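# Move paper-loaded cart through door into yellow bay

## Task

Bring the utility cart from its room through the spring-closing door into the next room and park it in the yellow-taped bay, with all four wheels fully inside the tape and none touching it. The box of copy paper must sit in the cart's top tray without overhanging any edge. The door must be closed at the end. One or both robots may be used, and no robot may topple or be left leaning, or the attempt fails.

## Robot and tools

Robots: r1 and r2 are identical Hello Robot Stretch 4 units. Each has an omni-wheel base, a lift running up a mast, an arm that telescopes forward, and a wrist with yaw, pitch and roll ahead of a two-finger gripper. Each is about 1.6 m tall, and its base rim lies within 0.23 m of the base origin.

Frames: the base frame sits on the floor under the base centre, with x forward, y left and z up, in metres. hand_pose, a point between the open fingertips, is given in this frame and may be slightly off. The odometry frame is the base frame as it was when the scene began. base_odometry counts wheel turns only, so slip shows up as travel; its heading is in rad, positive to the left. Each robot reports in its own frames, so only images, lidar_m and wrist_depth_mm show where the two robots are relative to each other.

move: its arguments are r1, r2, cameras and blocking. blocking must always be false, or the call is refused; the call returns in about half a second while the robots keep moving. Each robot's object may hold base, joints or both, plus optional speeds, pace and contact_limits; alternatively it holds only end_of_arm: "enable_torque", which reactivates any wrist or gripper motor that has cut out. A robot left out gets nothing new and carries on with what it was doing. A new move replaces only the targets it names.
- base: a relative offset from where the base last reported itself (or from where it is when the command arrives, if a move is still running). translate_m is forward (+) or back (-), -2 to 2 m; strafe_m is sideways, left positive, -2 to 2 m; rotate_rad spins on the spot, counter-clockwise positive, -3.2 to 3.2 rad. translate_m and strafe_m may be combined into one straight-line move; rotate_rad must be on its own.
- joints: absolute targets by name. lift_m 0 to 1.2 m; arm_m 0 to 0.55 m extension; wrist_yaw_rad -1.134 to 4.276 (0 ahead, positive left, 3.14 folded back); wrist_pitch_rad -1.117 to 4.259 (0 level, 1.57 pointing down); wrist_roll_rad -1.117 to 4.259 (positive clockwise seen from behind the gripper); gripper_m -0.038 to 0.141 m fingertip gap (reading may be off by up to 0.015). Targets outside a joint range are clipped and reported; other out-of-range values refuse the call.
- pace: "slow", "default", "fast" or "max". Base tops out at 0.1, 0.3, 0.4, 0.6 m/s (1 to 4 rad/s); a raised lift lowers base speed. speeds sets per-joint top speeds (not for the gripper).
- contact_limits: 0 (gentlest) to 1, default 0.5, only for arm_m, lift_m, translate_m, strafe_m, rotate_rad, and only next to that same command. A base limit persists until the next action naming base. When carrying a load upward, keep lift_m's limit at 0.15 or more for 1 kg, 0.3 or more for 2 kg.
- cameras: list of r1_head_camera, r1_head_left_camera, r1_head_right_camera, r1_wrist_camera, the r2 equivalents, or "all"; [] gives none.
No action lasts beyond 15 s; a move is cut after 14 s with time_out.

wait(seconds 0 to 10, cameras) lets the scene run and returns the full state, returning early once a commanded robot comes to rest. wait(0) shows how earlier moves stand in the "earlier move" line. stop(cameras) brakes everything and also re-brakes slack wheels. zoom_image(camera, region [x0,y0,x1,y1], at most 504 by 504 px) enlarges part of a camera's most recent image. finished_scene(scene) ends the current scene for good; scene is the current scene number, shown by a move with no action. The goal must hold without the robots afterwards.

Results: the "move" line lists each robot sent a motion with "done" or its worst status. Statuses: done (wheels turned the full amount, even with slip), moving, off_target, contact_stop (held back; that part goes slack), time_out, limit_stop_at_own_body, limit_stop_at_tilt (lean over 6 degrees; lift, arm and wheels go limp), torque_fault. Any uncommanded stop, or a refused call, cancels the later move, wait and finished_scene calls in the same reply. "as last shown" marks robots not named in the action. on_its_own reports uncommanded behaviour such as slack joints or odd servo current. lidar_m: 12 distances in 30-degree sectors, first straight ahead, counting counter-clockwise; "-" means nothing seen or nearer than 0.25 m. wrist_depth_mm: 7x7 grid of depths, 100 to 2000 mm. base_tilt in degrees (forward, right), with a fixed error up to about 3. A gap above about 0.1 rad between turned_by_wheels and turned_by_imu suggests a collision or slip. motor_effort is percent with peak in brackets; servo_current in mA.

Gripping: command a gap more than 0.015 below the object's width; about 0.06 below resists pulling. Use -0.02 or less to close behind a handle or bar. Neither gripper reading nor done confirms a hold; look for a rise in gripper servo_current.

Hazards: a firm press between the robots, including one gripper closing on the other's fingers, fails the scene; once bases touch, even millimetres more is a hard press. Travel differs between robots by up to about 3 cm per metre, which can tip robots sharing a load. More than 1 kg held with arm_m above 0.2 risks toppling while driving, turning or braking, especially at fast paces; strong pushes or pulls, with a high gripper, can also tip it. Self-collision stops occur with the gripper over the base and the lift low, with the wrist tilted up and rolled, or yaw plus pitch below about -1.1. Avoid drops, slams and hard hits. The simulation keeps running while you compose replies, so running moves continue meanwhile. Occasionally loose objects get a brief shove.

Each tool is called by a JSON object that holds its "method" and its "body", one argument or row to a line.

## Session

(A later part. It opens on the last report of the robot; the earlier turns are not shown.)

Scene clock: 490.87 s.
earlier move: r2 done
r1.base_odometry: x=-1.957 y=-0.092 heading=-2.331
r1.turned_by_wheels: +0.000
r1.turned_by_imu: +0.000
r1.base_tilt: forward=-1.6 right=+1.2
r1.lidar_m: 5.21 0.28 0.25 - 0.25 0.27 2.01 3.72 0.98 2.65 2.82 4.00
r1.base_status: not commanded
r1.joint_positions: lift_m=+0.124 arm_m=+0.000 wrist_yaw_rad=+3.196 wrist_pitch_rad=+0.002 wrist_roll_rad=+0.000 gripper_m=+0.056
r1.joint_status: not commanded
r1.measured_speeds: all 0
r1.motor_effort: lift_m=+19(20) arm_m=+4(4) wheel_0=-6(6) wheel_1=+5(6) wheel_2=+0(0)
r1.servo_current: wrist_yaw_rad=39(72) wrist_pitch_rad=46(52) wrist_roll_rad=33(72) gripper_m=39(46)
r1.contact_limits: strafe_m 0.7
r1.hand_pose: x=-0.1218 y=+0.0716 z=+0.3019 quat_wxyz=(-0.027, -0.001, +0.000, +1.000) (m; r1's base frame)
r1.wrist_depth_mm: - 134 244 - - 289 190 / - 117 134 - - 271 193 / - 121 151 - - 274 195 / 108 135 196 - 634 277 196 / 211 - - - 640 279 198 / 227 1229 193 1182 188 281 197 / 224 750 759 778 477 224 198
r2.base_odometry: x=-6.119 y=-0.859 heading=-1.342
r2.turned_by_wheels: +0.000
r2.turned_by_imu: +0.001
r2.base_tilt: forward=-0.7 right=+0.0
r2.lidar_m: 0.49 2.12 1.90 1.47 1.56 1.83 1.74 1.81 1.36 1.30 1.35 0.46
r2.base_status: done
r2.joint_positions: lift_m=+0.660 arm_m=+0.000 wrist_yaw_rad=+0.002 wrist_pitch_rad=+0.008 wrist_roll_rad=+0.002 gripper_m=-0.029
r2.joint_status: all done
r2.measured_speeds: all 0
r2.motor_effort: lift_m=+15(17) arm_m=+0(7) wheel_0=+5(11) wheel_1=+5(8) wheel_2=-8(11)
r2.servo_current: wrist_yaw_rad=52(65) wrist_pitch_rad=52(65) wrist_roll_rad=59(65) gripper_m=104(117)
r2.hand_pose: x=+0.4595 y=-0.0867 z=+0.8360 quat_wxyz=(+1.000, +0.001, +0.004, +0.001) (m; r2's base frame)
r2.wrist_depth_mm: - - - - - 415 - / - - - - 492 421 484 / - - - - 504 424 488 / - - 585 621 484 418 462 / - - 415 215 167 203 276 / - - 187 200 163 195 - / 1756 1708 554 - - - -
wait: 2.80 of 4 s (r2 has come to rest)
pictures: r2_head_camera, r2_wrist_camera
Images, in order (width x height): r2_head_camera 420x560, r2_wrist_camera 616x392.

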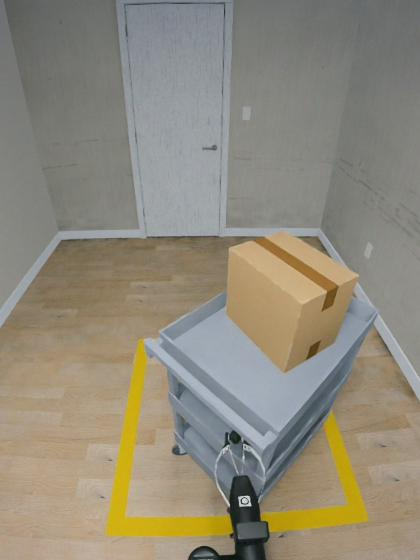

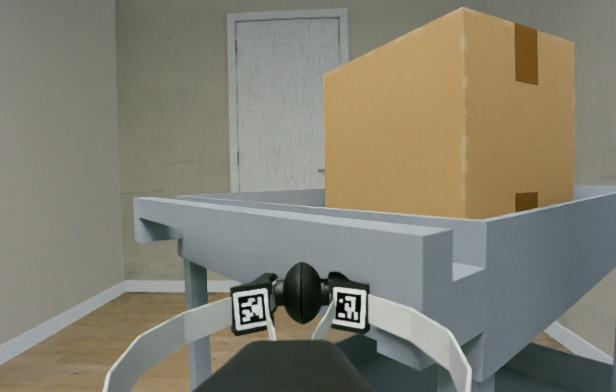

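{"method": "move", "body": {
  "r2": {"base":{"strafe_m":-0.1},"pace":"slow"},
  "blocking": false
}}

{"method": "wait", "body": {
  "seconds": 3
}}

{"method": "move", "body": {
  "r2": {"base":{"translate_m":0.2},"pace":"slow"},
  "blocking": false
}}

{"method": "wait", "body": {
  "seconds": 4,
  "cameras": ["r2_head_camera","r2_wrist_camera"]
}}

Scene clock: 497.03 s.
move: r2 moving
r1: as last shown
r1.base_tilt: forward=-1.6 right=+1.3
r1.lidar_m: 5.22 0.27 0.25 - 0.25 0.26 2.05 3.70 0.99 2.66 2.81 3.97
r1.motor_effort: lift_m=+19(20) arm_m=+4(4) wheel_0=-6(6) wheel_1=+6(6) wheel_2=+0(0)
r1.servo_current: wrist_yaw_rad=65(72) wrist_pitch_rad=46(46) wrist_roll_rad=59(59) gripper_m=39(46)
r1.contact_limits: strafe_m 0.7
r1.wrist_depth_mm: - 134 244 - - 286 190 / - 117 134 - - 270 193 / - 121 152 - - 276 195 / 108 135 196 - 627 277 196 / 211 - - - 640 279 197 / 227 1205 194 1205 188 279 198 / 224 759 759 798 480 224 198
r2.base_odometry: x=-6.132 y=-0.862 heading=-1.342
r2.turned_by_wheels: +0.000
r2.turned_by_imu: +0.001
r2.base_tilt: forward=-0.7 right=+0.0
r2.lidar_m: 0.51 2.13 1.90 1.51 1.60 1.82 1.74 1.80 1.33 1.28 1.31 0.47
r2.base_status: strafe_m moving
r2.joint_positions: lift_m=+0.660 arm_m=+0.000 wrist_yaw_rad=+0.002 wrist_pitch_rad=+0.008 wrist_roll_rad=+0.002 gripper_m=-0.029
r2.joint_status: not commanded
r2.measured_speeds: translate_m=+0.000 strafe_m=-0.056 rotate_rad=+0.001 lift_m=+0.000 arm_m=+0.000 wrist_yaw_rad=+0.000 wrist_pitch_rad=+0.000 wrist_roll_rad=+0.000
r2.motor_effort: lift_m=+15(15) arm_m=+4(4) wheel_0=+12(12) wheel_1=-5(7) wheel_2=+1(7)
r2.servo_current: wrist_yaw_rad=39(52) wrist_pitch_rad=52(59) wrist_roll_rad=52(52) gripper_m=104(104)
r2.hand_pose: x=+0.4595 y=-0.0867 z=+0.8360 quat_wxyz=(+1.000, +0.001, +0.004, +0.001) (m; r2's base frame)
r2.wrist_depth_mm: - - - - - 410 462 / - - - - 492 418 473 / - - - - 500 421 480 / - - 580 654 484 415 459 / - - 413 209 166 206 274 / - - 187 198 167 198 - / 1756 1618 549 - 163 - -

Scene clock: 498.67 s.
earlier move: r2 done
r1.base_odometry: x=-1.957 y=-0.092 heading=-2.331
r1.turned_by_wheels: +0.000
r1.turned_by_imu: +0.000
r1.base_tilt: forward=-1.6 right=+1.3
r1.lidar_m: 5.23 0.28 0.25 - 0.25 0.28 2.11 3.74 0.97 2.67 2.80 3.97
r1.base_status: not commanded
r1.joint_positions: lift_m=+0.124 arm_m=+0.000 wrist_yaw_rad=+3.196 wrist_pitch_rad=+0.002 wrist_roll_rad=+0.000 gripper_m=+0.056
r1.joint_status: not commanded
r1.measured_speeds: all 0
r1.motor_effort: lift_m=+19(20) arm_m=+4(4) wheel_0=-5(6) wheel_1=+6(6) wheel_2=+0(0)
r1.servo_current: wrist_yaw_rad=46(78) wrist_pitch_rad=46(52) wrist_roll_rad=52(65) gripper_m=39(52)
r1.contact_limits: strafe_m 0.7
r1.hand_pose: x=-0.1218 y=+0.0716 z=+0.3019 quat_wxyz=(-0.027, -0.001, +0.000, +1.000) (m; r1's base frame)
r1.wrist_depth_mm: - 134 243 - - 286 190 / - 117 133 - - 271 193 / - 121 152 - - 274 195 / 108 135 196 - 627 277 197 / 211 - - - 634 278 196 / 228 1205 193 1182 187 281 198 / 224 750 750 788 473 225 197
r2.base_odometry: x=-6.216 y=-0.881 heading=-1.342
r2.turned_by_wheels: +0.000
r2.turned_by_imu: +0.000
r2.base_tilt: forward=-0.7 right=+0.1
r2.lidar_m: 0.50 2.25 1.99 1.58 1.71 1.79 1.72 1.69 1.25 1.19 1.23 0.44
r2.base_status: done
r2.joint_positions: lift_m=+0.660 arm_m=+0.000 wrist_yaw_rad=+0.004 wrist_pitch_rad=+0.008 wrist_roll_rad=+0.002 gripper_m=-0.029
r2.joint_status: not commanded
r2.measured_speeds: all 0
r2.motor_effort: lift_m=+16(16) arm_m=+3(4) wheel_0=+7(16) wheel_1=-3(8) wheel_2=+0(7)
r2.servo_current: wrist_yaw_rad=52(59) wrist_pitch_rad=52(59) wrist_roll_rad=46(59) gripper_m=98(111)
r2.hand_pose: x=+0.4596 y=-0.0863 z=+0.8360 quat_wxyz=(+1.000, +0.001, +0.004, +0.002) (m; r2's base frame)
r2.wrist_depth_mm: - - - - - 430 - / - - - - 496 433 492 / - - - - 496 433 492 / - - - 654 480 424 484 / - - 394 213 175 216 309 / - - 186 198 175 217 - / 1808 1756 564 - - - -
wait: 1.63 of 3 s (r2 has come to rest)

Scene clock: 499.17 s.
move: r2 moving
r1: as last shown
r1.base_tilt: forward=-1.6 right=+1.2
r1.lidar_m: 5.23 0.26 0.25 - 0.25 0.28 2.11 3.73 0.98 2.65 2.80 4.00
r1.servo_current: wrist_yaw_rad=59(65) wrist_pitch_rad=46(46) wrist_roll_rad=59(59) gripper_m=39(46)
r1.contact_limits: strafe_m 0.7
r1.wrist_depth_mm: - 134 245 - - 287 190 / - 117 134 - - 270 193 / - 121 151 - - 274 195 / 108 135 196 - 627 277 196 / 211 - - - 627 279 197 / 228 1229 195 1182 188 281 198 / 224 759 750 798 473 224 197
r2.base_odometry: x=-6.213 y=-0.893 heading=-1.341
r2.turned_by_wheels: +0.001
r2.turned_by_imu: +0.001
r2.base_tilt: forward=-0.7 right=+0.0
r2.lidar_m: 0.50 2.25 1.95 1.58 1.69 1.82 1.76 1.68 1.25 1.18 1.26 0.44
r2.base_status: translate_m moving
r2.joint_positions: lift_m=+0.660 arm_m=+0.000 wrist_yaw_rad=+0.004 wrist_pitch_rad=+0.008 wrist_roll_rad=+0.002 gripper_m=-0.029
r2.joint_status: not commanded
r2.measured_speeds: translate_m=+0.047 strafe_m=+0.000 rotate_rad=-0.002 lift_m=+0.000 arm_m=+0.000 wrist_yaw_rad=+0.000 wrist_pitch_rad=+0.000 wrist_roll_rad=+0.000
r2.motor_effort: lift_m=+15(15) arm_m=+4(4) wheel_0=+10(16) wheel_1=+8(8) wheel_2=-10(10)
r2.servo_current: wrist_yaw_rad=46(59) wrist_pitch_rad=52(59) wrist_roll_rad=46(59) gripper_m=98(111)
r2.hand_pose: x=+0.4596 y=-0.0863 z=+0.8360 quat_wxyz=(+1.000, +0.001, +0.004, +0.002) (m; r2's base frame)
r2.wrist_depth_mm: - - - - - 413 - / - - - - 488 418 477 / - - - - 492 418 480 / - - 580 609 477 421 469 / - - 379 209 167 208 286 / - - 186 199 167 201 - / 1808 1708 544 - - - -

Scene clock: 501.93 s.
earlier move: r2 done
r1.base_odometry: x=-1.957 y=-0.092 heading=-2.331
r1.turned_by_wheels: +0.000
r1.turned_by_imu: +0.000
r1.base_tilt: forward=-1.6 right=+1.3
r1.lidar_m: 5.22 0.27 0.25 - 0.25 0.30 2.10 3.72 0.98 2.67 2.82 3.96
r1.base_status: not commanded
r1.joint_positions: lift_m=+0.124 arm_m=+0.000 wrist_yaw_rad=+3.196 wrist_pitch_rad=+0.002 wrist_roll_rad=+0.000 gripper_m=+0.056
r1.joint_status: not commanded
r1.measured_speeds: all 0
r1.motor_effort: lift_m=+20(20) arm_m=+4(4) wheel_0=-5(6) wheel_1=+6(6) wheel_2=+0(0)
r1.servo_current: wrist_yaw_rad=39(78) wrist_pitch_rad=39(52) wrist_roll_rad=52(65) gripper_m=46(52)
r1.contact_limits: strafe_m 0.7
r1.hand_pose: x=-0.1218 y=+0.0716 z=+0.3019 quat_wxyz=(-0.027, -0.001, +0.000, +1.000) (m; r1's base frame)
r1.wrist_depth_mm: - 134 244 - - 286 191 / - 117 134 - - 271 193 / - 121 151 - 521 273 195 / 108 135 196 - 640 276 196 / 211 - - - 634 277 197 / 228 1229 194 1182 187 282 198 / 224 750 750 798 473 224 197
r2.base_odometry: x=-6.170 y=-1.076 heading=-1.342
r2.turned_by_wheels: -0.001
r2.turned_by_imu: +0.000
r2.base_tilt: forward=-0.7 right=+0.1
r2.lidar_m: 0.45 2.24 1.85 1.61 1.70 1.99 1.93 1.72 1.24 1.20 0.78 0.31
r2.base_status: done
r2.joint_positions: lift_m=+0.660 arm_m=+0.000 wrist_yaw_rad=+0.001 wrist_pitch_rad=+0.008 wrist_roll_rad=+0.002 gripper_m=-0.029
r2.joint_status: not commanded
r2.measured_speeds: all 0
r2.motor_effort: lift_m=+16(16) arm_m=+3(4) wheel_0=+2(16) wheel_1=+4(9) wheel_2=-7(14)
r2.servo_current: wrist_yaw_rad=52(59) wrist_pitch_rad=52(59) wrist_roll_rad=52(65) gripper_m=85(111)
r2.hand_pose: x=+0.4594 y=-0.0870 z=+0.8360 quat_wxyz=(+1.000, +0.001, +0.004, +0.001) (m; r2's base frame)
r2.wrist_depth_mm: - - - - - 368 306 / - - - - 504 373 307 / - - - - 512 375 314 / - - - - 512 377 314 / - - 239 167 137 156 306 / - - 186 156 109 - - / 1863 1756 430 - 173 - -
wait: 2.77 of 4 s (r2 has come to rest)
pictures: r2_head_camera, r2_wrist_camera
Images, in order (width x height): r2_head_camera 420x560, r2_wrist_camera 616x392.

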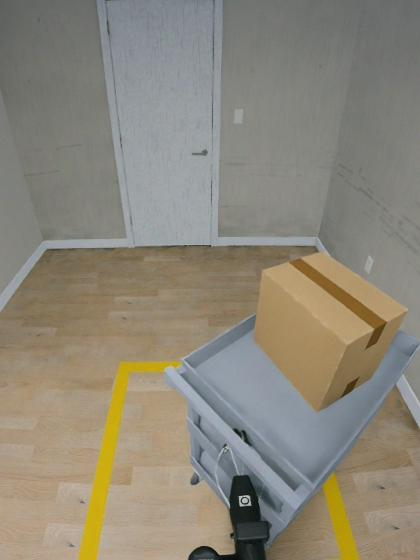

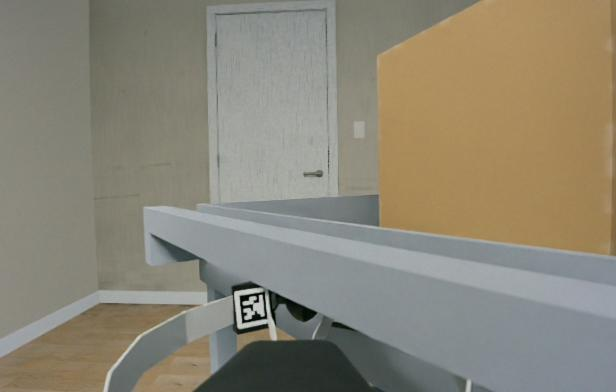

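{"method": "move", "body": {
  "r2": {"base":{"translate_m":-0.4},"pace":"default"},
  "blocking": false
}}

{"method": "wait", "body": {
  "seconds": 4,
  "cameras": ["r2_head_camera"]
}}

{"method": "zoom_image", "body": {
  "camera": "r2_head_camera",
  "region": [90, 200, 420, 520]
}}

Scene clock: 506.47 s.
move: r2 moving
r1: as last shown
r1.lidar_m: 5.22 0.28 0.25 - 0.25 0.27 2.10 3.74 1.00 2.67 2.79 3.96
r1.motor_effort: lift_m=+19(20) arm_m=+4(4) wheel_0=-5(6) wheel_1=+6(6) wheel_2=+0(0)
r1.servo_current: wrist_yaw_rad=52(59) wrist_pitch_rad=39(46) wrist_roll_rad=46(59) gripper_m=46(46)
r1.contact_limits: strafe_m 0.7
r1.wrist_depth_mm: - 133 244 - - 289 190 / - 117 134 - - 271 193 / - 121 151 - - 274 195 / 108 135 196 - 640 277 196 / 212 - - - 640 281 198 / 229 1229 194 1182 188 279 198 / 223 759 750 788 480 226 198
r2.base_odometry: x=-6.177 y=-1.046 heading=-1.342
r2.turned_by_wheels: +0.000
r2.turned_by_imu: +0.000
r2.base_tilt: forward=-0.7 right=+0.1
r2.lidar_m: 0.45 2.27 1.85 1.57 1.67 1.99 1.91 1.72 1.27 1.19 0.97 0.35
r2.base_status: translate_m moving
r2.joint_positions: lift_m=+0.660 arm_m=+0.000 wrist_yaw_rad=+0.001 wrist_pitch_rad=+0.008 wrist_roll_rad=+0.002 gripper_m=-0.029
r2.joint_status: not commanded
r2.measured_speeds: translate_m=-0.122 strafe_m=-0.001 rotate_rad=+0.000 lift_m=+0.000 arm_m=+0.000 wrist_yaw_rad=+0.000 wrist_pitch_rad=+0.000 wrist_roll_rad=+0.000
r2.motor_effort: lift_m=+16(16) arm_m=+4(4) wheel_0=-7(10) wheel_1=-7(9) wheel_2=+11(13)
r2.servo_current: wrist_yaw_rad=46(52) wrist_pitch_rad=59(59) wrist_roll_rad=52(65) gripper_m=85(91)
r2.hand_pose: x=+0.4594 y=-0.0870 z=+0.8360 quat_wxyz=(+1.000, +0.001, +0.004, +0.001) (m; r2's base frame)
r2.wrist_depth_mm: - - - - - 379 317 / - - - - 525 384 319 / - - - - 525 389 322 / - - - 585 504 392 325 / - - 310 177 141 139 - / - - 187 198 138 106 - / 1756 1708 459 - - - -

Scene clock: 508.80 s.
earlier move: r2 done
r1.base_odometry: x=-1.957 y=-0.092 heading=-2.331
r1.turned_by_wheels: +0.000
r1.turned_by_imu: +0.000
r1.base_tilt: forward=-1.6 right=+1.3
r1.lidar_m: 5.22 0.29 0.25 - 0.25 0.27 2.31 3.74 0.98 2.66 2.81 3.96
r1.base_status: not commanded
r1.joint_positions: lift_m=+0.124 arm_m=+0.000 wrist_yaw_rad=+3.196 wrist_pitch_rad=+0.002 wrist_roll_rad=+0.000 gripper_m=+0.056
r1.joint_status: not commanded
r1.measured_speeds: all 0
r1.motor_effort: lift_m=+19(20) arm_m=+4(4) wheel_0=-5(6) wheel_1=+6(6) wheel_2=+0(0)
r1.servo_current: wrist_yaw_rad=46(72) wrist_pitch_rad=39(52) wrist_roll_rad=46(72) gripper_m=39(52)
r1.contact_limits: strafe_m 0.7
r1.hand_pose: x=-0.1218 y=+0.0716 z=+0.3019 quat_wxyz=(-0.027, -0.001, +0.000, +1.000) (m; r1's base frame)
r1.wrist_depth_mm: - 134 245 - - 289 191 / - 117 134 - 597 271 193 / - 121 152 - 609 274 195 / 108 135 196 - - 277 197 / 211 - - - 634 281 198 / 227 1205 193 1205 187 281 198 / 224 741 750 788 477 224 198
r2.base_odometry: x=-6.261 y=-0.686 heading=-1.342
r2.turned_by_wheels: +0.000
r2.turned_by_imu: +0.000
r2.base_tilt: forward=-0.7 right=+0.0
r2.lidar_m: 0.67 2.27 2.11 1.60 1.67 1.60 1.55 1.63 1.20 1.18 1.26 0.71
r2.base_status: done
r2.joint_positions: lift_m=+0.660 arm_m=+0.000 wrist_yaw_rad=+0.001 wrist_pitch_rad=+0.008 wrist_roll_rad=+0.002 gripper_m=-0.029
r2.joint_status: not commanded
r2.measured_speeds: all 0
r2.motor_effort: lift_m=+16(16) arm_m=+4(4) wheel_0=-3(10) wheel_1=-2(9) wheel_2=+3(14)
r2.servo_current: wrist_yaw_rad=46(59) wrist_pitch_rad=52(59) wrist_roll_rad=46(65) gripper_m=85(91)
r2.hand_pose: x=+0.4594 y=-0.0870 z=+0.8360 quat_wxyz=(+1.000, +0.001, +0.004, +0.001) (m; r2's base frame)
r2.wrist_depth_mm: - - - - - - - / - - - - - 741 - / - - - - 788 707 - / - - - - 715 597 - / - - - 707 477 - 820 / - - 186 199 171 - - / 1808 1708 1756 - - - 778
wait: 2.33 of 4 s (r2 has come to rest)
pictures: r2_head_camera
Images, in order (width x height): r2_head_camera 420x560.

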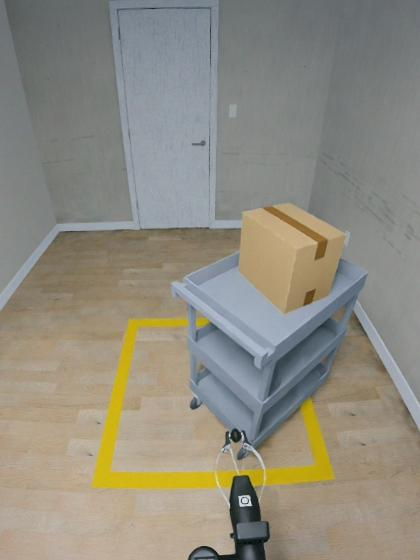

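Scaled by 1.527 from the camera's 420x560 image, which has a finer 1200x1600 frame.

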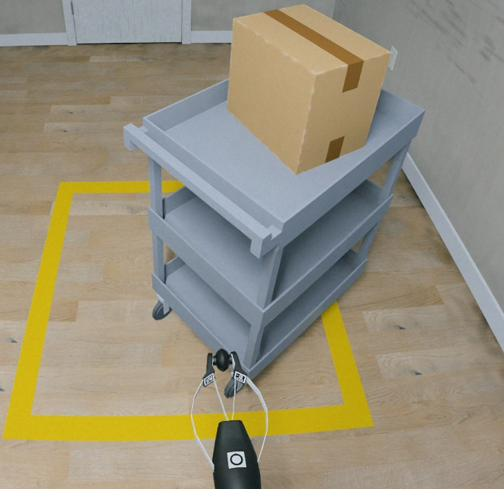

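{"method": "move", "body": {
  "r2": {"base":{"translate_m":0.36,"strafe_m":-0.74}},
  "blocking": false
}}

{"method": "wait", "body": {
  "seconds": 5
}}

{"method": "move", "body": {
  "r2": {"base":{"rotate_rad":0.75},"pace":"slow"},
  "blocking": false
}}

{"method": "wait", "body": {
  "seconds": 3,
  "cameras": ["r2_head_camera","r2_head_left_camera"]
}}

Scene clock: 527.73 s.
move: r2 moving
r1: as last shown
r1.lidar_m: 5.21 0.27 0.25 - 0.25 0.27 2.31 3.73 0.99 2.68 2.82 3.99
r1.motor_effort: lift_m=+20(20) arm_m=+4(4) wheel_0=-5(6) wheel_1=+6(6) wheel_2=+0(0)
r1.servo_current: wrist_yaw_rad=59(59) wrist_pitch_rad=52(52) wrist_roll_rad=59(59) gripper_m=39(52)
r1.contact_limits: strafe_m 0.7
r1.wrist_depth_mm: - 134 244 - - 289 191 / - 117 134 - 603 272 193 / - 121 151 - 597 274 195 / 108 135 197 - 634 278 196 / 211 - - - 634 278 198 / 227 1229 194 1182 187 281 198 / 224 768 750 788 473 224 198
r2.base_odometry: x=-6.285 y=-0.706 heading=-1.343
r2.turned_by_wheels: -0.001
r2.turned_by_imu: +0.000
r2.base_tilt: forward=-0.7 right=+0.1
r2.lidar_m: 0.68 2.31 2.11 1.62 1.73 1.61 1.57 1.62 1.20 1.14 1.21 0.67
r2.base_status: translate_m moving; strafe_m moving
r2.joint_positions: lift_m=+0.660 arm_m=+0.000 wrist_yaw_rad=+0.001 wrist_pitch_rad=+0.008 wrist_roll_rad=+0.002 gripper_m=-0.029
r2.joint_status: not commanded
r2.measured_speeds: translate_m=+0.053 strafe_m=-0.110 rotate_rad=-0.004 lift_m=+0.000 arm_m=+0.000 wrist_yaw_rad=+0.000 wrist_pitch_rad=+0.000 wrist_roll_rad=+0.000
r2.motor_effort: lift_m=+16(16) arm_m=+4(4) wheel_0=+12(12) wheel_1=-10(10) wheel_2=-9(11)
r2.servo_current: wrist_yaw_rad=33(59) wrist_pitch_rad=52(59) wrist_roll_rad=46(52) gripper_m=91(91)
r2.hand_pose: x=+0.4594 y=-0.0870 z=+0.8360 quat_wxyz=(+1.000, +0.001, +0.004, +0.001) (m; r2's base frame)
r2.wrist_depth_mm: - - - - - - - / - - - - - 732 - / - - - - 732 699 - / - - - 931 683 615 - / - - - 597 459 - - / - - 186 198 171 - - / 1863 1756 1756 - - - 750

Scene clock: 531.47 s.
earlier move: r2 done
r1.base_odometry: x=-1.957 y=-0.092 heading=-2.331
r1.turned_by_wheels: +0.000
r1.turned_by_imu: +0.000
r1.base_tilt: forward=-1.6 right=+1.3
r1.lidar_m: 5.23 0.28 0.25 - 0.25 0.28 2.31 3.74 0.97 2.67 2.80 3.98
r1.base_status: not commanded
r1.joint_positions: lift_m=+0.124 arm_m=+0.000 wrist_yaw_rad=+3.196 wrist_pitch_rad=+0.002 wrist_roll_rad=+0.000 gripper_m=+0.056
r1.joint_status: not commanded
r1.measured_speeds: all 0
r1.motor_effort: lift_m=+19(20) arm_m=+4(4) wheel_0=-5(6) wheel_1=+6(6) wheel_2=+0(0)
r1.servo_current: wrist_yaw_rad=52(78) wrist_pitch_rad=39(52) wrist_roll_rad=59(65) gripper_m=39(52)
r1.contact_limits: strafe_m 0.7
r1.hand_pose: x=-0.1218 y=+0.0716 z=+0.3019 quat_wxyz=(-0.027, -0.001, +0.000, +1.000) (m; r1's base frame)
r1.wrist_depth_mm: - 134 244 - - 287 190 / - 117 134 - - 271 193 / - 121 151 - - 274 195 / 108 135 196 - - 276 196 / 210 - - - 627 279 198 / 226 1205 194 1182 187 279 198 / 224 759 750 788 477 224 198
r2.base_odometry: x=-6.900 y=-1.204 heading=-1.343
r2.turned_by_wheels: +0.000
r2.turned_by_imu: +0.001
r2.base_tilt: forward=-0.7 right=+0.1
r2.lidar_m: 0.64 0.56 0.58 2.35 2.47 1.99 1.72 0.67 0.48 0.46 0.49 0.66
r2.base_status: done
r2.joint_positions: lift_m=+0.660 arm_m=+0.000 wrist_yaw_rad=+0.001 wrist_pitch_rad=+0.008 wrist_roll_rad=+0.002 gripper_m=-0.029
r2.joint_status: not commanded
r2.measured_speeds: all 0
r2.motor_effort: lift_m=+16(16) arm_m=+4(4) wheel_0=+3(13) wheel_1=-3(11) wheel_2=-6(11)
r2.servo_current: wrist_yaw_rad=46(65) wrist_pitch_rad=46(59) wrist_roll_rad=52(65) gripper_m=91(98)
r2.hand_pose: x=+0.4594 y=-0.0870 z=+0.8360 quat_wxyz=(+1.000, +0.001, +0.004, +0.001) (m; r2's base frame)
r2.wrist_depth_mm: - - - - - - - / 415 - - - - - - / 418 - - - - - - / 415 661 - - - - - / 362 413 473 - - - - / - - 186 200 171 - - / - - - - - - -
wait: 3.73 of 5 s (r2 has come to rest)

Scene clock: 531.97 s.
move: r2 moving
r1: as last shown
r1.base_tilt: forward=-1.6 right=+1.2
r1.lidar_m: 5.22 0.28 0.25 - 0.25 0.27 2.32 3.74 0.98 2.67 2.82 4.00
r1.servo_current: wrist_yaw_rad=46(72) wrist_pitch_rad=46(46) wrist_roll_rad=46(65) gripper_m=39(46)
r1.contact_limits: strafe_m 0.7
r1.wrist_depth_mm: - 134 244 - - 287 191 / - 117 134 - - 271 193 / - 121 151 - - 274 195 / 108 135 196 - - 277 196 / 211 - - - 634 281 198 / 228 1205 193 1160 188 281 198 / 224 750 750 788 477 224 198
r2.base_odometry: x=-6.900 y=-1.204 heading=-1.217
r2.turned_by_wheels: +0.126
r2.turned_by_imu: +0.122
r2.base_tilt: forward=-0.7 right=+0.1
r2.lidar_m: 0.62 0.56 0.58 2.32 2.42 1.95 1.24 0.60 0.47 0.45 0.51 0.80
r2.base_status: rotate_rad moving
r2.joint_positions: lift_m=+0.660 arm_m=+0.000 wrist_yaw_rad=+0.001 wrist_pitch_rad=+0.008 wrist_roll_rad=+0.002 gripper_m=-0.029
r2.joint_status: not commanded
r2.measured_speeds: translate_m=+0.000 strafe_m=+0.000 rotate_rad=+0.489 lift_m=+0.000 arm_m=+0.000 wrist_yaw_rad=+0.000 wrist_pitch_rad=+0.000 wrist_roll_rad=+0.000
r2.motor_effort: lift_m=+16(16) arm_m=+4(4) wheel_0=-7(11) wheel_1=-8(8) wheel_2=-8(9)
r2.servo_current: wrist_yaw_rad=52(59) wrist_pitch_rad=59(59) wrist_roll_rad=33(52) gripper_m=85(91)
r2.hand_pose: x=+0.4594 y=-0.0870 z=+0.8360 quat_wxyz=(+1.000, +0.001, +0.004, +0.001) (m; r2's base frame)
r2.wrist_depth_mm: 415 - - - - - - / 410 459 - - - - - / 413 449 - - - - - / 413 436 842 - - - - / 349 384 430 - - - - / - - 186 200 179 - - / - - - - - - -

Scene clock: 533.50 s.
earlier move: r2 done
r1.base_odometry: x=-1.957 y=-0.092 heading=-2.331
r1.turned_by_wheels: +0.000
r1.turned_by_imu: +0.000
r1.base_tilt: forward=-1.6 right=+1.3
r1.lidar_m: 5.23 0.28 0.25 - 0.25 0.27 2.30 3.74 0.96 2.66 2.81 4.00
r1.base_status: not commanded
r1.joint_positions: lift_m=+0.124 arm_m=+0.000 wrist_yaw_rad=+3.196 wrist_pitch_rad=+0.002 wrist_roll_rad=+0.000 gripper_m=+0.056
r1.joint_status: not commanded
r1.measured_speeds: all 0
r1.motor_effort: lift_m=+19(20) arm_m=+4(4) wheel_0=-5(6) wheel_1=+6(6) wheel_2=+0(0)
r1.servo_current: wrist_yaw_rad=26(72) wrist_pitch_rad=39(52) wrist_roll_rad=46(65) gripper_m=46(46)
r1.contact_limits: strafe_m 0.7
r1.hand_pose: x=-0.1218 y=+0.0716 z=+0.3019 quat_wxyz=(-0.027, -0.001, +0.000, +1.000) (m; r1's base frame)
r1.wrist_depth_mm: - 134 243 - - 290 191 / - 117 134 - - 270 193 / - 121 151 - - 274 195 / 108 135 196 - - 278 196 / 211 - - - 627 278 198 / 227 1182 193 1182 187 281 198 / 224 759 759 788 480 226 198
r2.base_odometry: x=-6.900 y=-1.204 heading=-0.594
r2.turned_by_wheels: +0.623
r2.turned_by_imu: +0.607
r2.base_tilt: forward=-0.7 right=+0.1
r2.lidar_m: 0.57 0.60 2.34 2.28 1.91 1.03 0.57 0.46 0.43 0.52 0.94 0.58
r2.base_status: done
r2.joint_positions: lift_m=+0.660 arm_m=+0.000 wrist_yaw_rad=+0.001 wrist_pitch_rad=+0.008 wrist_roll_rad=+0.002 gripper_m=-0.029
r2.joint_status: not commanded
r2.measured_speeds: all 0
r2.motor_effort: lift_m=+16(16) arm_m=+4(4) wheel_0=-3(11) wheel_1=-3(9) wheel_2=-6(10)
r2.servo_current: wrist_yaw_rad=46(59) wrist_pitch_rad=52(59) wrist_roll_rad=52(52) gripper_m=85(98)
r2.hand_pose: x=+0.4594 y=-0.0870 z=+0.8360 quat_wxyz=(+1.000, +0.001, +0.004, +0.001) (m; r2's base frame)
r2.wrist_depth_mm: - - - - 407 377 - / - - - 439 407 382 - / - - - 445 410 387 - / - - - 439 407 384 - / - 362 349 336 329 317 312 / - 377 183 200 178 322 - / 1863 1618 1618 - - - 1756
wait: 1.53 of 3 s (r2 has come to rest)
pictures: r2_head_camera, r2_head_left_camera
Images, in order (width x height): r2_head_camera 420x560, r2_head_left_camera 420x672.

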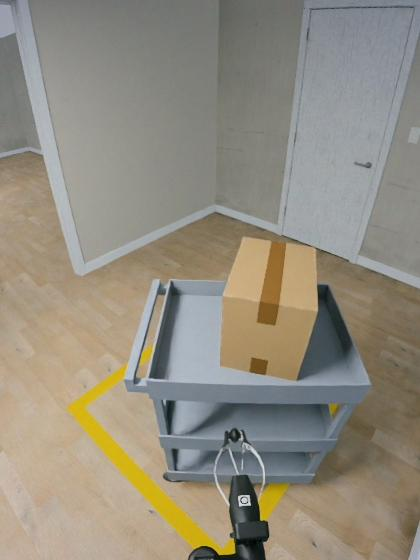

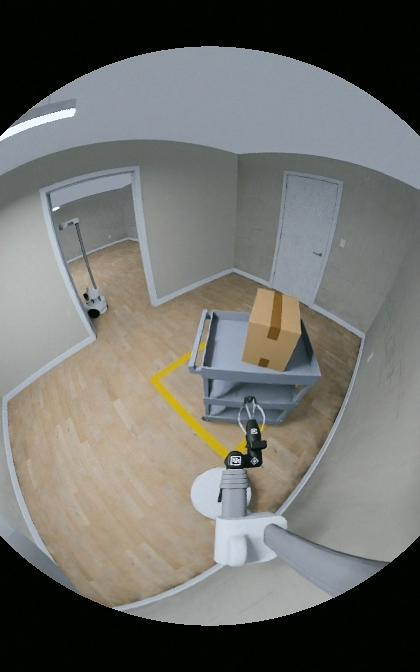

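{"method": "move", "body": {
  "r2": {"base":{"translate_m":0.3,"strafe_m":-0.04},"pace":"slow"},
  "blocking": false
}}

{"method": "wait", "body": {
  "seconds": 5,
  "cameras": ["r2_head_camera","r2_head_left_camera"]
}}

Scene clock: 541.47 s.
move: r2 moving
r1: as last shown
r1.base_tilt: forward=-1.6 right=+1.2
r1.lidar_m: 5.20 0.25 0.25 - 0.25 0.28 2.31 3.75 0.96 2.66 2.82 3.99
r1.servo_current: wrist_yaw_rad=52(65) wrist_pitch_rad=39(46) wrist_roll_rad=33(59) gripper_m=39(46)
r1.contact_limits: strafe_m 0.7
r1.wrist_depth_mm: - 134 244 - - 289 190 / - 117 134 - - 271 193 / - 121 151 - - 273 195 / 108 135 196 - - 277 197 / 211 - - - 627 279 198 / 227 1182 193 1182 188 281 198 / 224 759 750 788 480 224 198
r2.base_odometry: x=-6.891 y=-1.212 heading=-0.594
r2.turned_by_wheels: +0.000
r2.turned_by_imu: +0.001
r2.base_tilt: forward=-0.7 right=+0.0
r2.lidar_m: 0.54 0.60 2.32 2.26 1.92 1.02 0.55 0.47 0.47 0.57 0.95 0.57
r2.base_status: translate_m moving; strafe_m moving
r2.joint_positions: lift_m=+0.660 arm_m=+0.000 wrist_yaw_rad=+0.001 wrist_pitch_rad=+0.008 wrist_roll_rad=+0.002 gripper_m=-0.029
r2.joint_status: not commanded
r2.measured_speeds: translate_m=+0.048 strafe_m=-0.006 rotate_rad=-0.002 lift_m=+0.000 arm_m=+0.000 wrist_yaw_rad=+0.000 wrist_pitch_rad=+0.000 wrist_roll_rad=+0.000
r2.motor_effort: lift_m=+16(16) arm_m=+4(4) wheel_0=+5(9) wheel_1=+5(7) wheel_2=-10(11)
r2.servo_current: wrist_yaw_rad=39(46) wrist_pitch_rad=52(52) wrist_roll_rad=46(59) gripper_m=85(91)
r2.hand_pose: x=+0.4594 y=-0.0870 z=+0.8360 quat_wxyz=(+1.000, +0.001, +0.004, +0.001) (m; r2's base frame)
r2.wrist_depth_mm: - - - - 397 366 - / - - - 430 394 368 - / - - - 436 402 370 - / - - - 430 397 370 - / 404 351 342 325 320 309 303 / - 364 185 199 179 312 - / 1808 384 1661 - - - 1708

Scene clock: 545.27 s.
earlier move: r2 done
r1.base_odometry: x=-1.957 y=-0.092 heading=-2.331
r1.turned_by_wheels: +0.000
r1.turned_by_imu: +0.000
r1.base_tilt: forward=-1.6 right=+1.2
r1.lidar_m: 5.20 0.27 0.25 - 0.25 0.27 2.38 2.40 0.98 2.66 2.81 3.97
r1.base_status: not commanded
r1.joint_positions: lift_m=+0.124 arm_m=+0.000 wrist_yaw_rad=+3.196 wrist_pitch_rad=+0.002 wrist_roll_rad=+0.000 gripper_m=+0.056
r1.joint_status: not commanded
r1.measured_speeds: all 0
r1.motor_effort: lift_m=+19(20) arm_m=+4(4) wheel_0=-5(6) wheel_1=+6(6) wheel_2=+0(0)
r1.servo_current: wrist_yaw_rad=39(72) wrist_pitch_rad=46(52) wrist_roll_rad=33(72) gripper_m=33(52)
r1.contact_limits: strafe_m 0.7
r1.hand_pose: x=-0.1218 y=+0.0716 z=+0.3019 quat_wxyz=(-0.027, -0.001, +0.000, +1.000) (m; r1's base frame)
r1.wrist_depth_mm: - 134 245 - - 287 191 / - 117 134 - - 271 193 / - 121 151 - - 276 195 / 108 135 196 - - 276 197 / 211 - - - 634 278 197 / 227 1255 194 1205 188 281 198 / 224 759 750 788 480 224 198
r2.base_odometry: x=-6.674 y=-1.405 heading=-0.593
r2.turned_by_wheels: +0.000
r2.turned_by_imu: +0.011
r2.base_tilt: forward=-0.7 right=+0.1
r2.lidar_m: 0.45 0.66 2.17 2.48 2.15 1.38 0.77 0.63 0.64 0.74 0.46 0.41
r2.base_status: done
r2.joint_positions: lift_m=+0.660 arm_m=+0.000 wrist_yaw_rad=+0.001 wrist_pitch_rad=+0.007 wrist_roll_rad=+0.002 gripper_m=-0.029
r2.joint_status: not commanded
r2.measured_speeds: all 0
r2.motor_effort: lift_m=+16(16) arm_m=+4(4) wheel_0=+8(17) wheel_1=+4(13) wheel_2=-7(16)
r2.servo_current: wrist_yaw_rad=46(65) wrist_pitch_rad=46(59) wrist_roll_rad=59(59) gripper_m=78(91)
r2.hand_pose: x=+0.4594 y=-0.0870 z=+0.8363 quat_wxyz=(+1.000, +0.001, +0.004, +0.001) (m; r2's base frame)
r2.wrist_depth_mm: - - - - 297 247 219 / - - - - 300 249 220 / - - - - 301 251 222 / - 1863 - 640 304 252 224 / - 355 283 231 205 182 166 / - 389 186 200 181 179 164 / 1808 1756 1756 - - 174 -
wait: 3.80 of 5 s (r2 has come to rest)
pictures: r2_head_camera, r2_head_left_camera
Images, in order (width x height): r2_head_camera 420x560, r2_head_left_camera 420x672.

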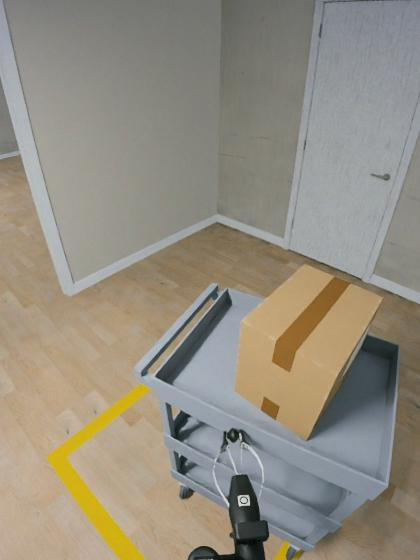

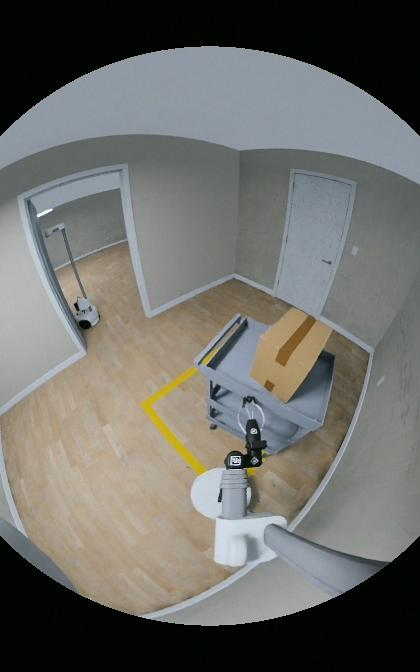

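{"method": "move", "body": {
  "r2": {"base":{"translate_m":-0.12}},
  "blocking": false
}}

{"method": "wait", "body": {
  "seconds": 2
}}

{"method": "move", "body": {
  "r2": {"base":{"strafe_m":-0.24}},
  "blocking": false
}}

{"method": "wait", "body": {
  "seconds": 3,
  "cameras": ["r2_head_camera"]
}}

Scene clock: 549.50 s.
move: r2 moving
r1: as last shown
r1.base_tilt: forward=-1.6 right=+1.3
r1.lidar_m: 5.21 0.27 0.25 - 0.25 0.29 2.37 2.42 1.00 2.67 2.82 3.99
r1.servo_current: wrist_yaw_rad=46(59) wrist_pitch_rad=52(52) wrist_roll_rad=52(59) gripper_m=46(46)
r1.contact_limits: strafe_m 0.7
r1.wrist_depth_mm: - 134 243 - - 287 190 / - 116 134 - - 271 192 / - 121 152 - - 273 195 / 108 135 196 - - 276 196 / 211 - - - 634 279 197 / 228 1205 194 1160 187 282 198 / 224 759 759 788 477 224 198
r2.base_odometry: x=-6.700 y=-1.388 heading=-0.594
r2.turned_by_wheels: +0.000
r2.turned_by_imu: +0.000
r2.base_tilt: forward=-0.7 right=+0.0
r2.lidar_m: 0.48 2.30 2.19 2.52 2.14 1.35 0.76 0.63 0.61 0.69 0.44 0.44
r2.base_status: translate_m moving
r2.joint_positions: lift_m=+0.660 arm_m=+0.000 wrist_yaw_rad=+0.001 wrist_pitch_rad=+0.007 wrist_roll_rad=+0.002 gripper_m=-0.029
r2.joint_status: not commanded
r2.measured_speeds: translate_m=-0.121 strafe_m=+0.002 rotate_rad=-0.001 lift_m=+0.000 arm_m=+0.000 wrist_yaw_rad=+0.000 wrist_pitch_rad=+0.000 wrist_roll_rad=+0.000
r2.motor_effort: lift_m=+16(16) arm_m=+4(4) wheel_0=-6(10) wheel_1=-7(8) wheel_2=+12(12)
r2.servo_current: wrist_yaw_rad=46(52) wrist_pitch_rad=52(59) wrist_roll_rad=39(52) gripper_m=78(85)
r2.hand_pose: x=+0.4594 y=-0.0870 z=+0.8363 quat_wxyz=(+1.000, +0.001, +0.004, +0.001) (m; r2's base frame)
r2.wrist_depth_mm: - - - - 317 264 - / - - - - 320 266 236 / - - - - 324 268 238 / - 1863 - 615 325 271 242 / - 392 315 259 229 201 187 / - 413 184 198 181 198 185 / 1863 1756 1756 - - - -

Scene clock: 550.67 s.
earlier move: r2 done
r1.base_odometry: x=-1.957 y=-0.092 heading=-2.331
r1.turned_by_wheels: +0.000
r1.turned_by_imu: +0.000
r1.base_tilt: forward=-1.6 right=+1.2
r1.lidar_m: 5.22 0.29 0.25 - 0.25 0.28 2.38 2.39 0.98 2.66 2.82 3.95
r1.base_status: not commanded
r1.joint_positions: lift_m=+0.124 arm_m=+0.000 wrist_yaw_rad=+3.196 wrist_pitch_rad=+0.002 wrist_roll_rad=+0.000 gripper_m=+0.056
r1.joint_status: not commanded
r1.measured_speeds: all 0
r1.motor_effort: lift_m=+20(20) arm_m=+4(4) wheel_0=-5(6) wheel_1=+6(6) wheel_2=+0(0)
r1.servo_current: wrist_yaw_rad=26(72) wrist_pitch_rad=46(52) wrist_roll_rad=52(59) gripper_m=33(46)
r1.contact_limits: strafe_m 0.7
r1.hand_pose: x=-0.1218 y=+0.0716 z=+0.3019 quat_wxyz=(-0.027, -0.001, +0.000, +1.000) (m; r1's base frame)
r1.wrist_depth_mm: - 134 244 - - 287 191 / - 117 134 - - 272 193 / - 121 152 - - 274 195 / 108 135 196 - - 277 196 / 212 - - - 640 279 197 / 228 1229 194 1205 188 281 198 / 223 750 750 788 480 224 198
r2.base_odometry: x=-6.774 y=-1.338 heading=-0.594
r2.turned_by_wheels: +0.000
r2.turned_by_imu: +0.000
r2.base_tilt: forward=-0.7 right=+0.0
r2.lidar_m: 0.55 2.40 2.27 2.44 2.09 1.18 0.67 0.56 0.54 0.63 1.14 0.53
r2.base_status: done
r2.joint_positions: lift_m=+0.660 arm_m=+0.000 wrist_yaw_rad=+0.001 wrist_pitch_rad=+0.007 wrist_roll_rad=+0.002 gripper_m=-0.029
r2.joint_status: not commanded
r2.measured_speeds: all 0
r2.motor_effort: lift_m=+16(16) arm_m=+3(4) wheel_0=-4(10) wheel_1=-2(8) wheel_2=+4(13)
r2.servo_current: wrist_yaw_rad=39(59) wrist_pitch_rad=52(59) wrist_roll_rad=52(65) gripper_m=85(85)
r2.hand_pose: x=+0.4594 y=-0.0870 z=+0.8363 quat_wxyz=(+1.000, +0.001, +0.004, +0.001) (m; r2's base frame)
r2.wrist_depth_mm: - - - - 392 325 430 / - - - - 394 329 424 / - - - - 397 330 424 / - - - 466 387 325 389 / - - 424 343 310 271 245 / - - 184 199 178 268 245 / 1808 1756 - - - - 1708
wait: 1.17 of 2 s (r2 has come to rest)

Scene clock: 551.17 s.
move: r2 moving
r1: as last shown
r1.base_tilt: forward=-1.6 right=+1.3
r1.lidar_m: 5.21 0.26 0.25 - 0.25 0.28 2.38 2.37 0.98 2.66 2.84 4.03
r1.motor_effort: lift_m=+19(20) arm_m=+4(4) wheel_0=-5(6) wheel_1=+6(6) wheel_2=+0(0)
r1.servo_current: wrist_yaw_rad=46(72) wrist_pitch_rad=46(52) wrist_roll_rad=46(65) gripper_m=39(46)
r1.contact_limits: strafe_m 0.7
r1.wrist_depth_mm: - 134 243 - - 289 191 / - 117 134 - - 272 193 / - 121 152 - - 274 195 / 108 134 197 - - 278 197 / 211 - - - 634 278 197 / 228 1229 194 1205 187 281 198 / 224 750 759 788 480 225 197
r2.base_odometry: x=-6.794 y=-1.368 heading=-0.594
r2.turned_by_wheels: +0.000
r2.turned_by_imu: +0.000
r2.base_tilt: forward=-0.7 right=+0.1
r2.lidar_m: 0.55 0.74 2.27 2.47 2.11 1.17 0.62 0.53 0.52 0.63 1.07 0.48
r2.base_status: strafe_m moving
r2.joint_positions: lift_m=+0.660 arm_m=+0.000 wrist_yaw_rad=+0.001 wrist_pitch_rad=+0.007 wrist_roll_rad=+0.002 gripper_m=-0.029
r2.joint_status: not commanded
r2.measured_speeds: translate_m=-0.001 strafe_m=-0.141 rotate_rad=+0.004 lift_m=+0.000 arm_m=+0.000 wrist_yaw_rad=+0.000 wrist_pitch_rad=+0.000 wrist_roll_rad=+0.000
r2.motor_effort: lift_m=+16(16) arm_m=+4(4) wheel_0=+11(11) wheel_1=-11(11) wheel_2=-1(3)
r2.servo_current: wrist_yaw_rad=52(59) wrist_pitch_rad=52(52) wrist_roll_rad=46(65) gripper_m=78(85)
r2.hand_pose: x=+0.4594 y=-0.0870 z=+0.8363 quat_wxyz=(+1.000, +0.001, +0.004, +0.001) (m; r2's base frame)
r2.wrist_depth_mm: - - - - 368 325 1863 / - - - 459 373 325 452 / - - - 469 373 327 500 / - - - 442 370 329 500 / - 1983 404 334 294 258 232 / - - 185 199 180 257 236 / 1863 1708 1808 - - - 1618

Scene clock: 552.77 s.
earlier move: r2 done
r1.base_odometry: x=-1.957 y=-0.092 heading=-2.331
r1.turned_by_wheels: +0.000
r1.turned_by_imu: +0.000
r1.base_tilt: forward=-1.6 right=+1.3
r1.lidar_m: 5.22 0.29 0.25 - 0.25 0.27 2.39 2.41 0.96 2.67 2.82 3.98
r1.base_status: not commanded
r1.joint_positions: lift_m=+0.124 arm_m=+0.000 wrist_yaw_rad=+3.196 wrist_pitch_rad=+0.002 wrist_roll_rad=+0.000 gripper_m=+0.056
r1.joint_status: not commanded
r1.measured_speeds: all 0
r1.motor_effort: lift_m=+19(20) arm_m=+4(4) wheel_0=-5(6) wheel_1=+6(6) wheel_2=+0(0)
r1.servo_current: wrist_yaw_rad=52(72) wrist_pitch_rad=39(52) wrist_roll_rad=65(65) gripper_m=39(52)
r1.contact_limits: strafe_m 0.7
r1.hand_pose: x=-0.1218 y=+0.0716 z=+0.3019 quat_wxyz=(-0.027, -0.001, +0.000, +1.000) (m; r1's base frame)
r1.wrist_depth_mm: - 134 243 - - 286 191 / - 117 134 - - 271 194 / - 121 152 - - 274 194 / 108 135 196 - - 276 196 / 211 - - - 640 279 197 / 228 1205 194 1205 187 279 198 / 224 750 750 788 477 224 198
r2.base_odometry: x=-6.908 y=-1.537 heading=-0.594
r2.turned_by_wheels: +0.000
r2.turned_by_imu: +0.000
r2.base_tilt: forward=-0.7 right=+0.1
r2.lidar_m: 0.47 0.65 2.42 2.61 2.24 0.84 0.48 0.39 0.36 0.46 0.77 0.43
r2.base_status: done
r2.joint_positions: lift_m=+0.660 arm_m=+0.000 wrist_yaw_rad=+0.005 wrist_pitch_rad=+0.007 wrist_roll_rad=+0.002 gripper_m=-0.029
r2.joint_status: not commanded
r2.measured_speeds: all 0
r2.motor_effort: lift_m=+16(16) arm_m=+4(4) wheel_0=+4(11) wheel_1=-1(13) wheel_2=-2(3)
r2.servo_current: wrist_yaw_rad=52(65) wrist_pitch_rad=46(59) wrist_roll_rad=46(65) gripper_m=72(85)
r2.hand_pose: x=+0.4597 y=-0.0861 z=+0.8363 quat_wxyz=(+1.000, +0.001, +0.004, +0.002) (m; r2's base frame)
r2.wrist_depth_mm: - - 382 355 - - - / - - 382 355 469 - 1921 / - - 384 355 469 - 1863 / - - 377 357 473 - 1921 / 445 342 279 233 208 185 - / - - 185 200 181 185 - / 1708 1863 - - - - 1756
wait: 1.60 of 3 s (r2 has come to rest)
pictures: r2_head_camera
Images, in order (width x height): r2_head_camera 420x560.

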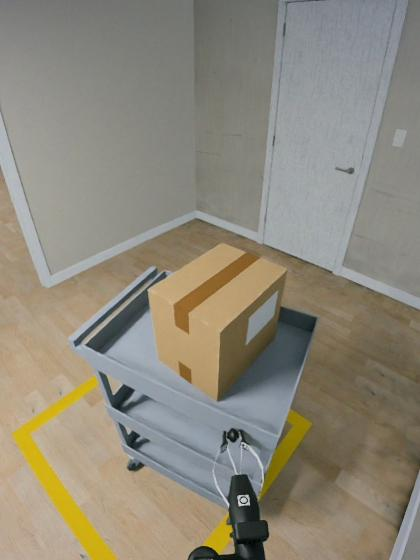

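{"method": "move", "body": {
  "r2": {"base":{"translate_m":0.16},"pace":"slow"},
  "blocking": false
}}

{"method": "wait", "body": {
  "seconds": 4,
  "cameras": ["r2_head_camera","r2_head_left_camera","r2_head_right_camera"]
}}

Scene clock: 565.40 s.
move: r2 moving
r1: as last shown
r1.base_tilt: forward=-1.5 right=+1.3
r1.lidar_m: 5.23 0.28 0.25 - 0.25 0.26 2.40 2.41 0.96 2.65 2.82 3.99
r1.motor_effort: lift_m=+20(20) arm_m=+4(4) wheel_0=-6(6) wheel_1=+6(6) wheel_2=+0(0)
r1.servo_current: wrist_yaw_rad=39(59) wrist_pitch_rad=46(52) wrist_roll_rad=46(72) gripper_m=33(46)
r1.contact_limits: strafe_m 0.7
r1.wrist_depth_mm: - 134 244 - - 287 190 / - 117 134 - - 270 193 / - 121 152 - - 273 194 / 108 135 196 - - 276 196 / 211 - - - 634 279 198 / 228 1255 194 1182 188 279 198 / 224 750 759 788 480 224 198
r2.base_odometry: x=-6.898 y=-1.543 heading=-0.594
r2.turned_by_wheels: +0.000
r2.turned_by_imu: +0.000
r2.base_tilt: forward=-0.7 right=+0.0
r2.lidar_m: 0.47 0.64 2.44 2.65 2.24 0.87 0.48 0.38 0.38 0.45 0.82 0.44
r2.base_status: translate_m moving
r2.joint_positions: lift_m=+0.660 arm_m=+0.000 wrist_yaw_rad=-0.001 wrist_pitch_rad=+0.007 wrist_roll_rad=+0.002 gripper_m=-0.029
r2.joint_status: not commanded
r2.measured_speeds: translate_m=+0.049 strafe_m=+0.000 rotate_rad=-0.001 lift_m=+0.000 arm_m=+0.000 wrist_yaw_rad=-0.019 wrist_pitch_rad=+0.000 wrist_roll_rad=+0.000
r2.motor_effort: lift_m=+16(16) arm_m=+4(4) wheel_0=+10(12) wheel_1=+7(7) wheel_2=-14(14)
r2.servo_current: wrist_yaw_rad=46(59) wrist_pitch_rad=52(52) wrist_roll_rad=33(59) gripper_m=78(85)
r2.hand_pose: x=+0.4592 y=-0.0876 z=+0.8363 quat_wxyz=(+1.000, +0.001, +0.004, +0.000) (m; r2's base frame)
r2.wrist_depth_mm: - - 370 357 - - - / - - 373 357 484 - 1921 / - - 377 362 484 - 1863 / - 615 368 359 488 - 1983 / 418 332 276 232 208 189 - / 1983 - 185 199 180 188 - / 1708 1863 - - - - 1661

Scene clock: 567.80 s.
earlier move: r2 done
r1.base_odometry: x=-1.957 y=-0.092 heading=-2.331
r1.turned_by_wheels: +0.000
r1.turned_by_imu: +0.000
r1.base_tilt: forward=-1.5 right=+1.2
r1.lidar_m: 5.23 0.28 0.25 - 0.25 0.29 2.42 2.41 0.98 2.67 2.83 3.97
r1.base_status: not commanded
r1.joint_positions: lift_m=+0.124 arm_m=+0.000 wrist_yaw_rad=+3.196 wrist_pitch_rad=+0.002 wrist_roll_rad=+0.000 gripper_m=+0.056
r1.joint_status: not commanded
r1.measured_speeds: all 0
r1.motor_effort: lift_m=+20(20) arm_m=+4(4) wheel_0=-5(6) wheel_1=+6(6) wheel_2=+0(0)
r1.servo_current: wrist_yaw_rad=39(72) wrist_pitch_rad=39(52) wrist_roll_rad=39(72) gripper_m=39(46)
r1.contact_limits: strafe_m 0.7
r1.hand_pose: x=-0.1218 y=+0.0716 z=+0.3019 quat_wxyz=(-0.027, -0.001, +0.000, +1.000) (m; r1's base frame)
r1.wrist_depth_mm: - 134 244 - - 287 190 / - 117 134 - - 270 193 / - 121 151 - - 274 195 / 108 135 196 - - 277 196 / 211 - - - 634 279 196 / 227 1229 194 1182 187 281 198 / 224 750 750 778 477 224 198
r2.base_odometry: x=-6.776 y=-1.626 heading=-0.593
r2.turned_by_wheels: +0.000
r2.turned_by_imu: +0.001
r2.base_tilt: forward=-0.7 right=+0.1
r2.lidar_m: 0.46 0.65 2.34 2.62 2.36 1.07 0.61 0.49 0.49 0.58 1.02 0.42
r2.base_status: done
r2.joint_positions: lift_m=+0.660 arm_m=+0.000 wrist_yaw_rad=-0.002 wrist_pitch_rad=+0.006 wrist_roll_rad=+0.002 gripper_m=-0.029
r2.joint_status: not commanded
r2.measured_speeds: all 0
r2.motor_effort: lift_m=+16(16) arm_m=+4(4) wheel_0=+4(12) wheel_1=+4(9) wheel_2=-8(18)
r2.servo_current: wrist_yaw_rad=46(59) wrist_pitch_rad=46(59) wrist_roll_rad=46(72) gripper_m=85(85)
r2.hand_pose: x=+0.4591 y=-0.0879 z=+0.8366 quat_wxyz=(+1.000, +0.001, +0.003, -0.001) (m; r2's base frame)
r2.wrist_depth_mm: - - - 325 286 389 1756 / - - 424 325 287 410 1808 / - - 436 330 290 413 1808 / 1808 - 415 334 293 415 539 / 455 347 283 233 209 184 168 / - - 185 200 181 181 167 / 1708 1756 - - - - -
wait: 2.40 of 4 s (r2 has come to rest)
pictures: r2_head_camera, r2_head_left_camera, r2_head_right_camera
Images, in order (width x height): r2_head_camera 420x560, r2_head_left_camera 420x672, r2_head_right_camera 420x672.

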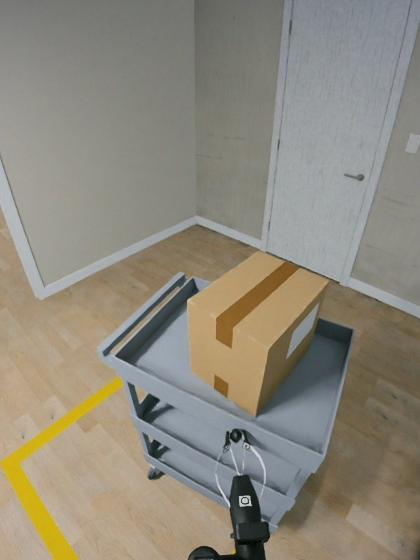

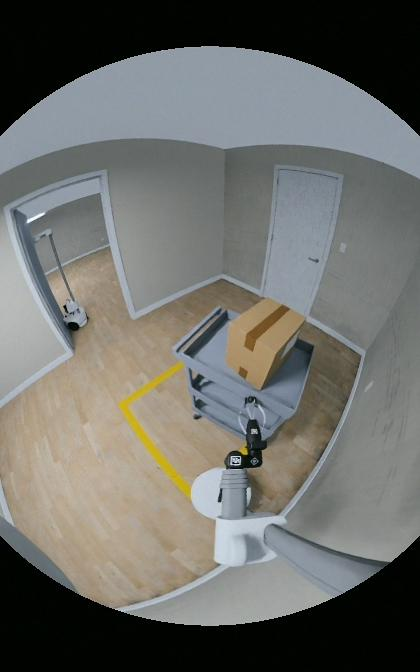

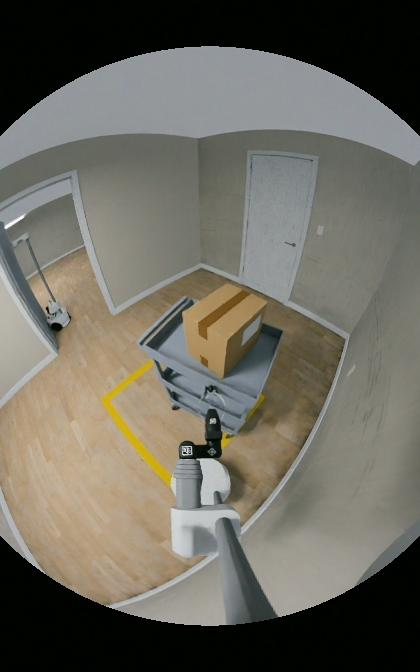

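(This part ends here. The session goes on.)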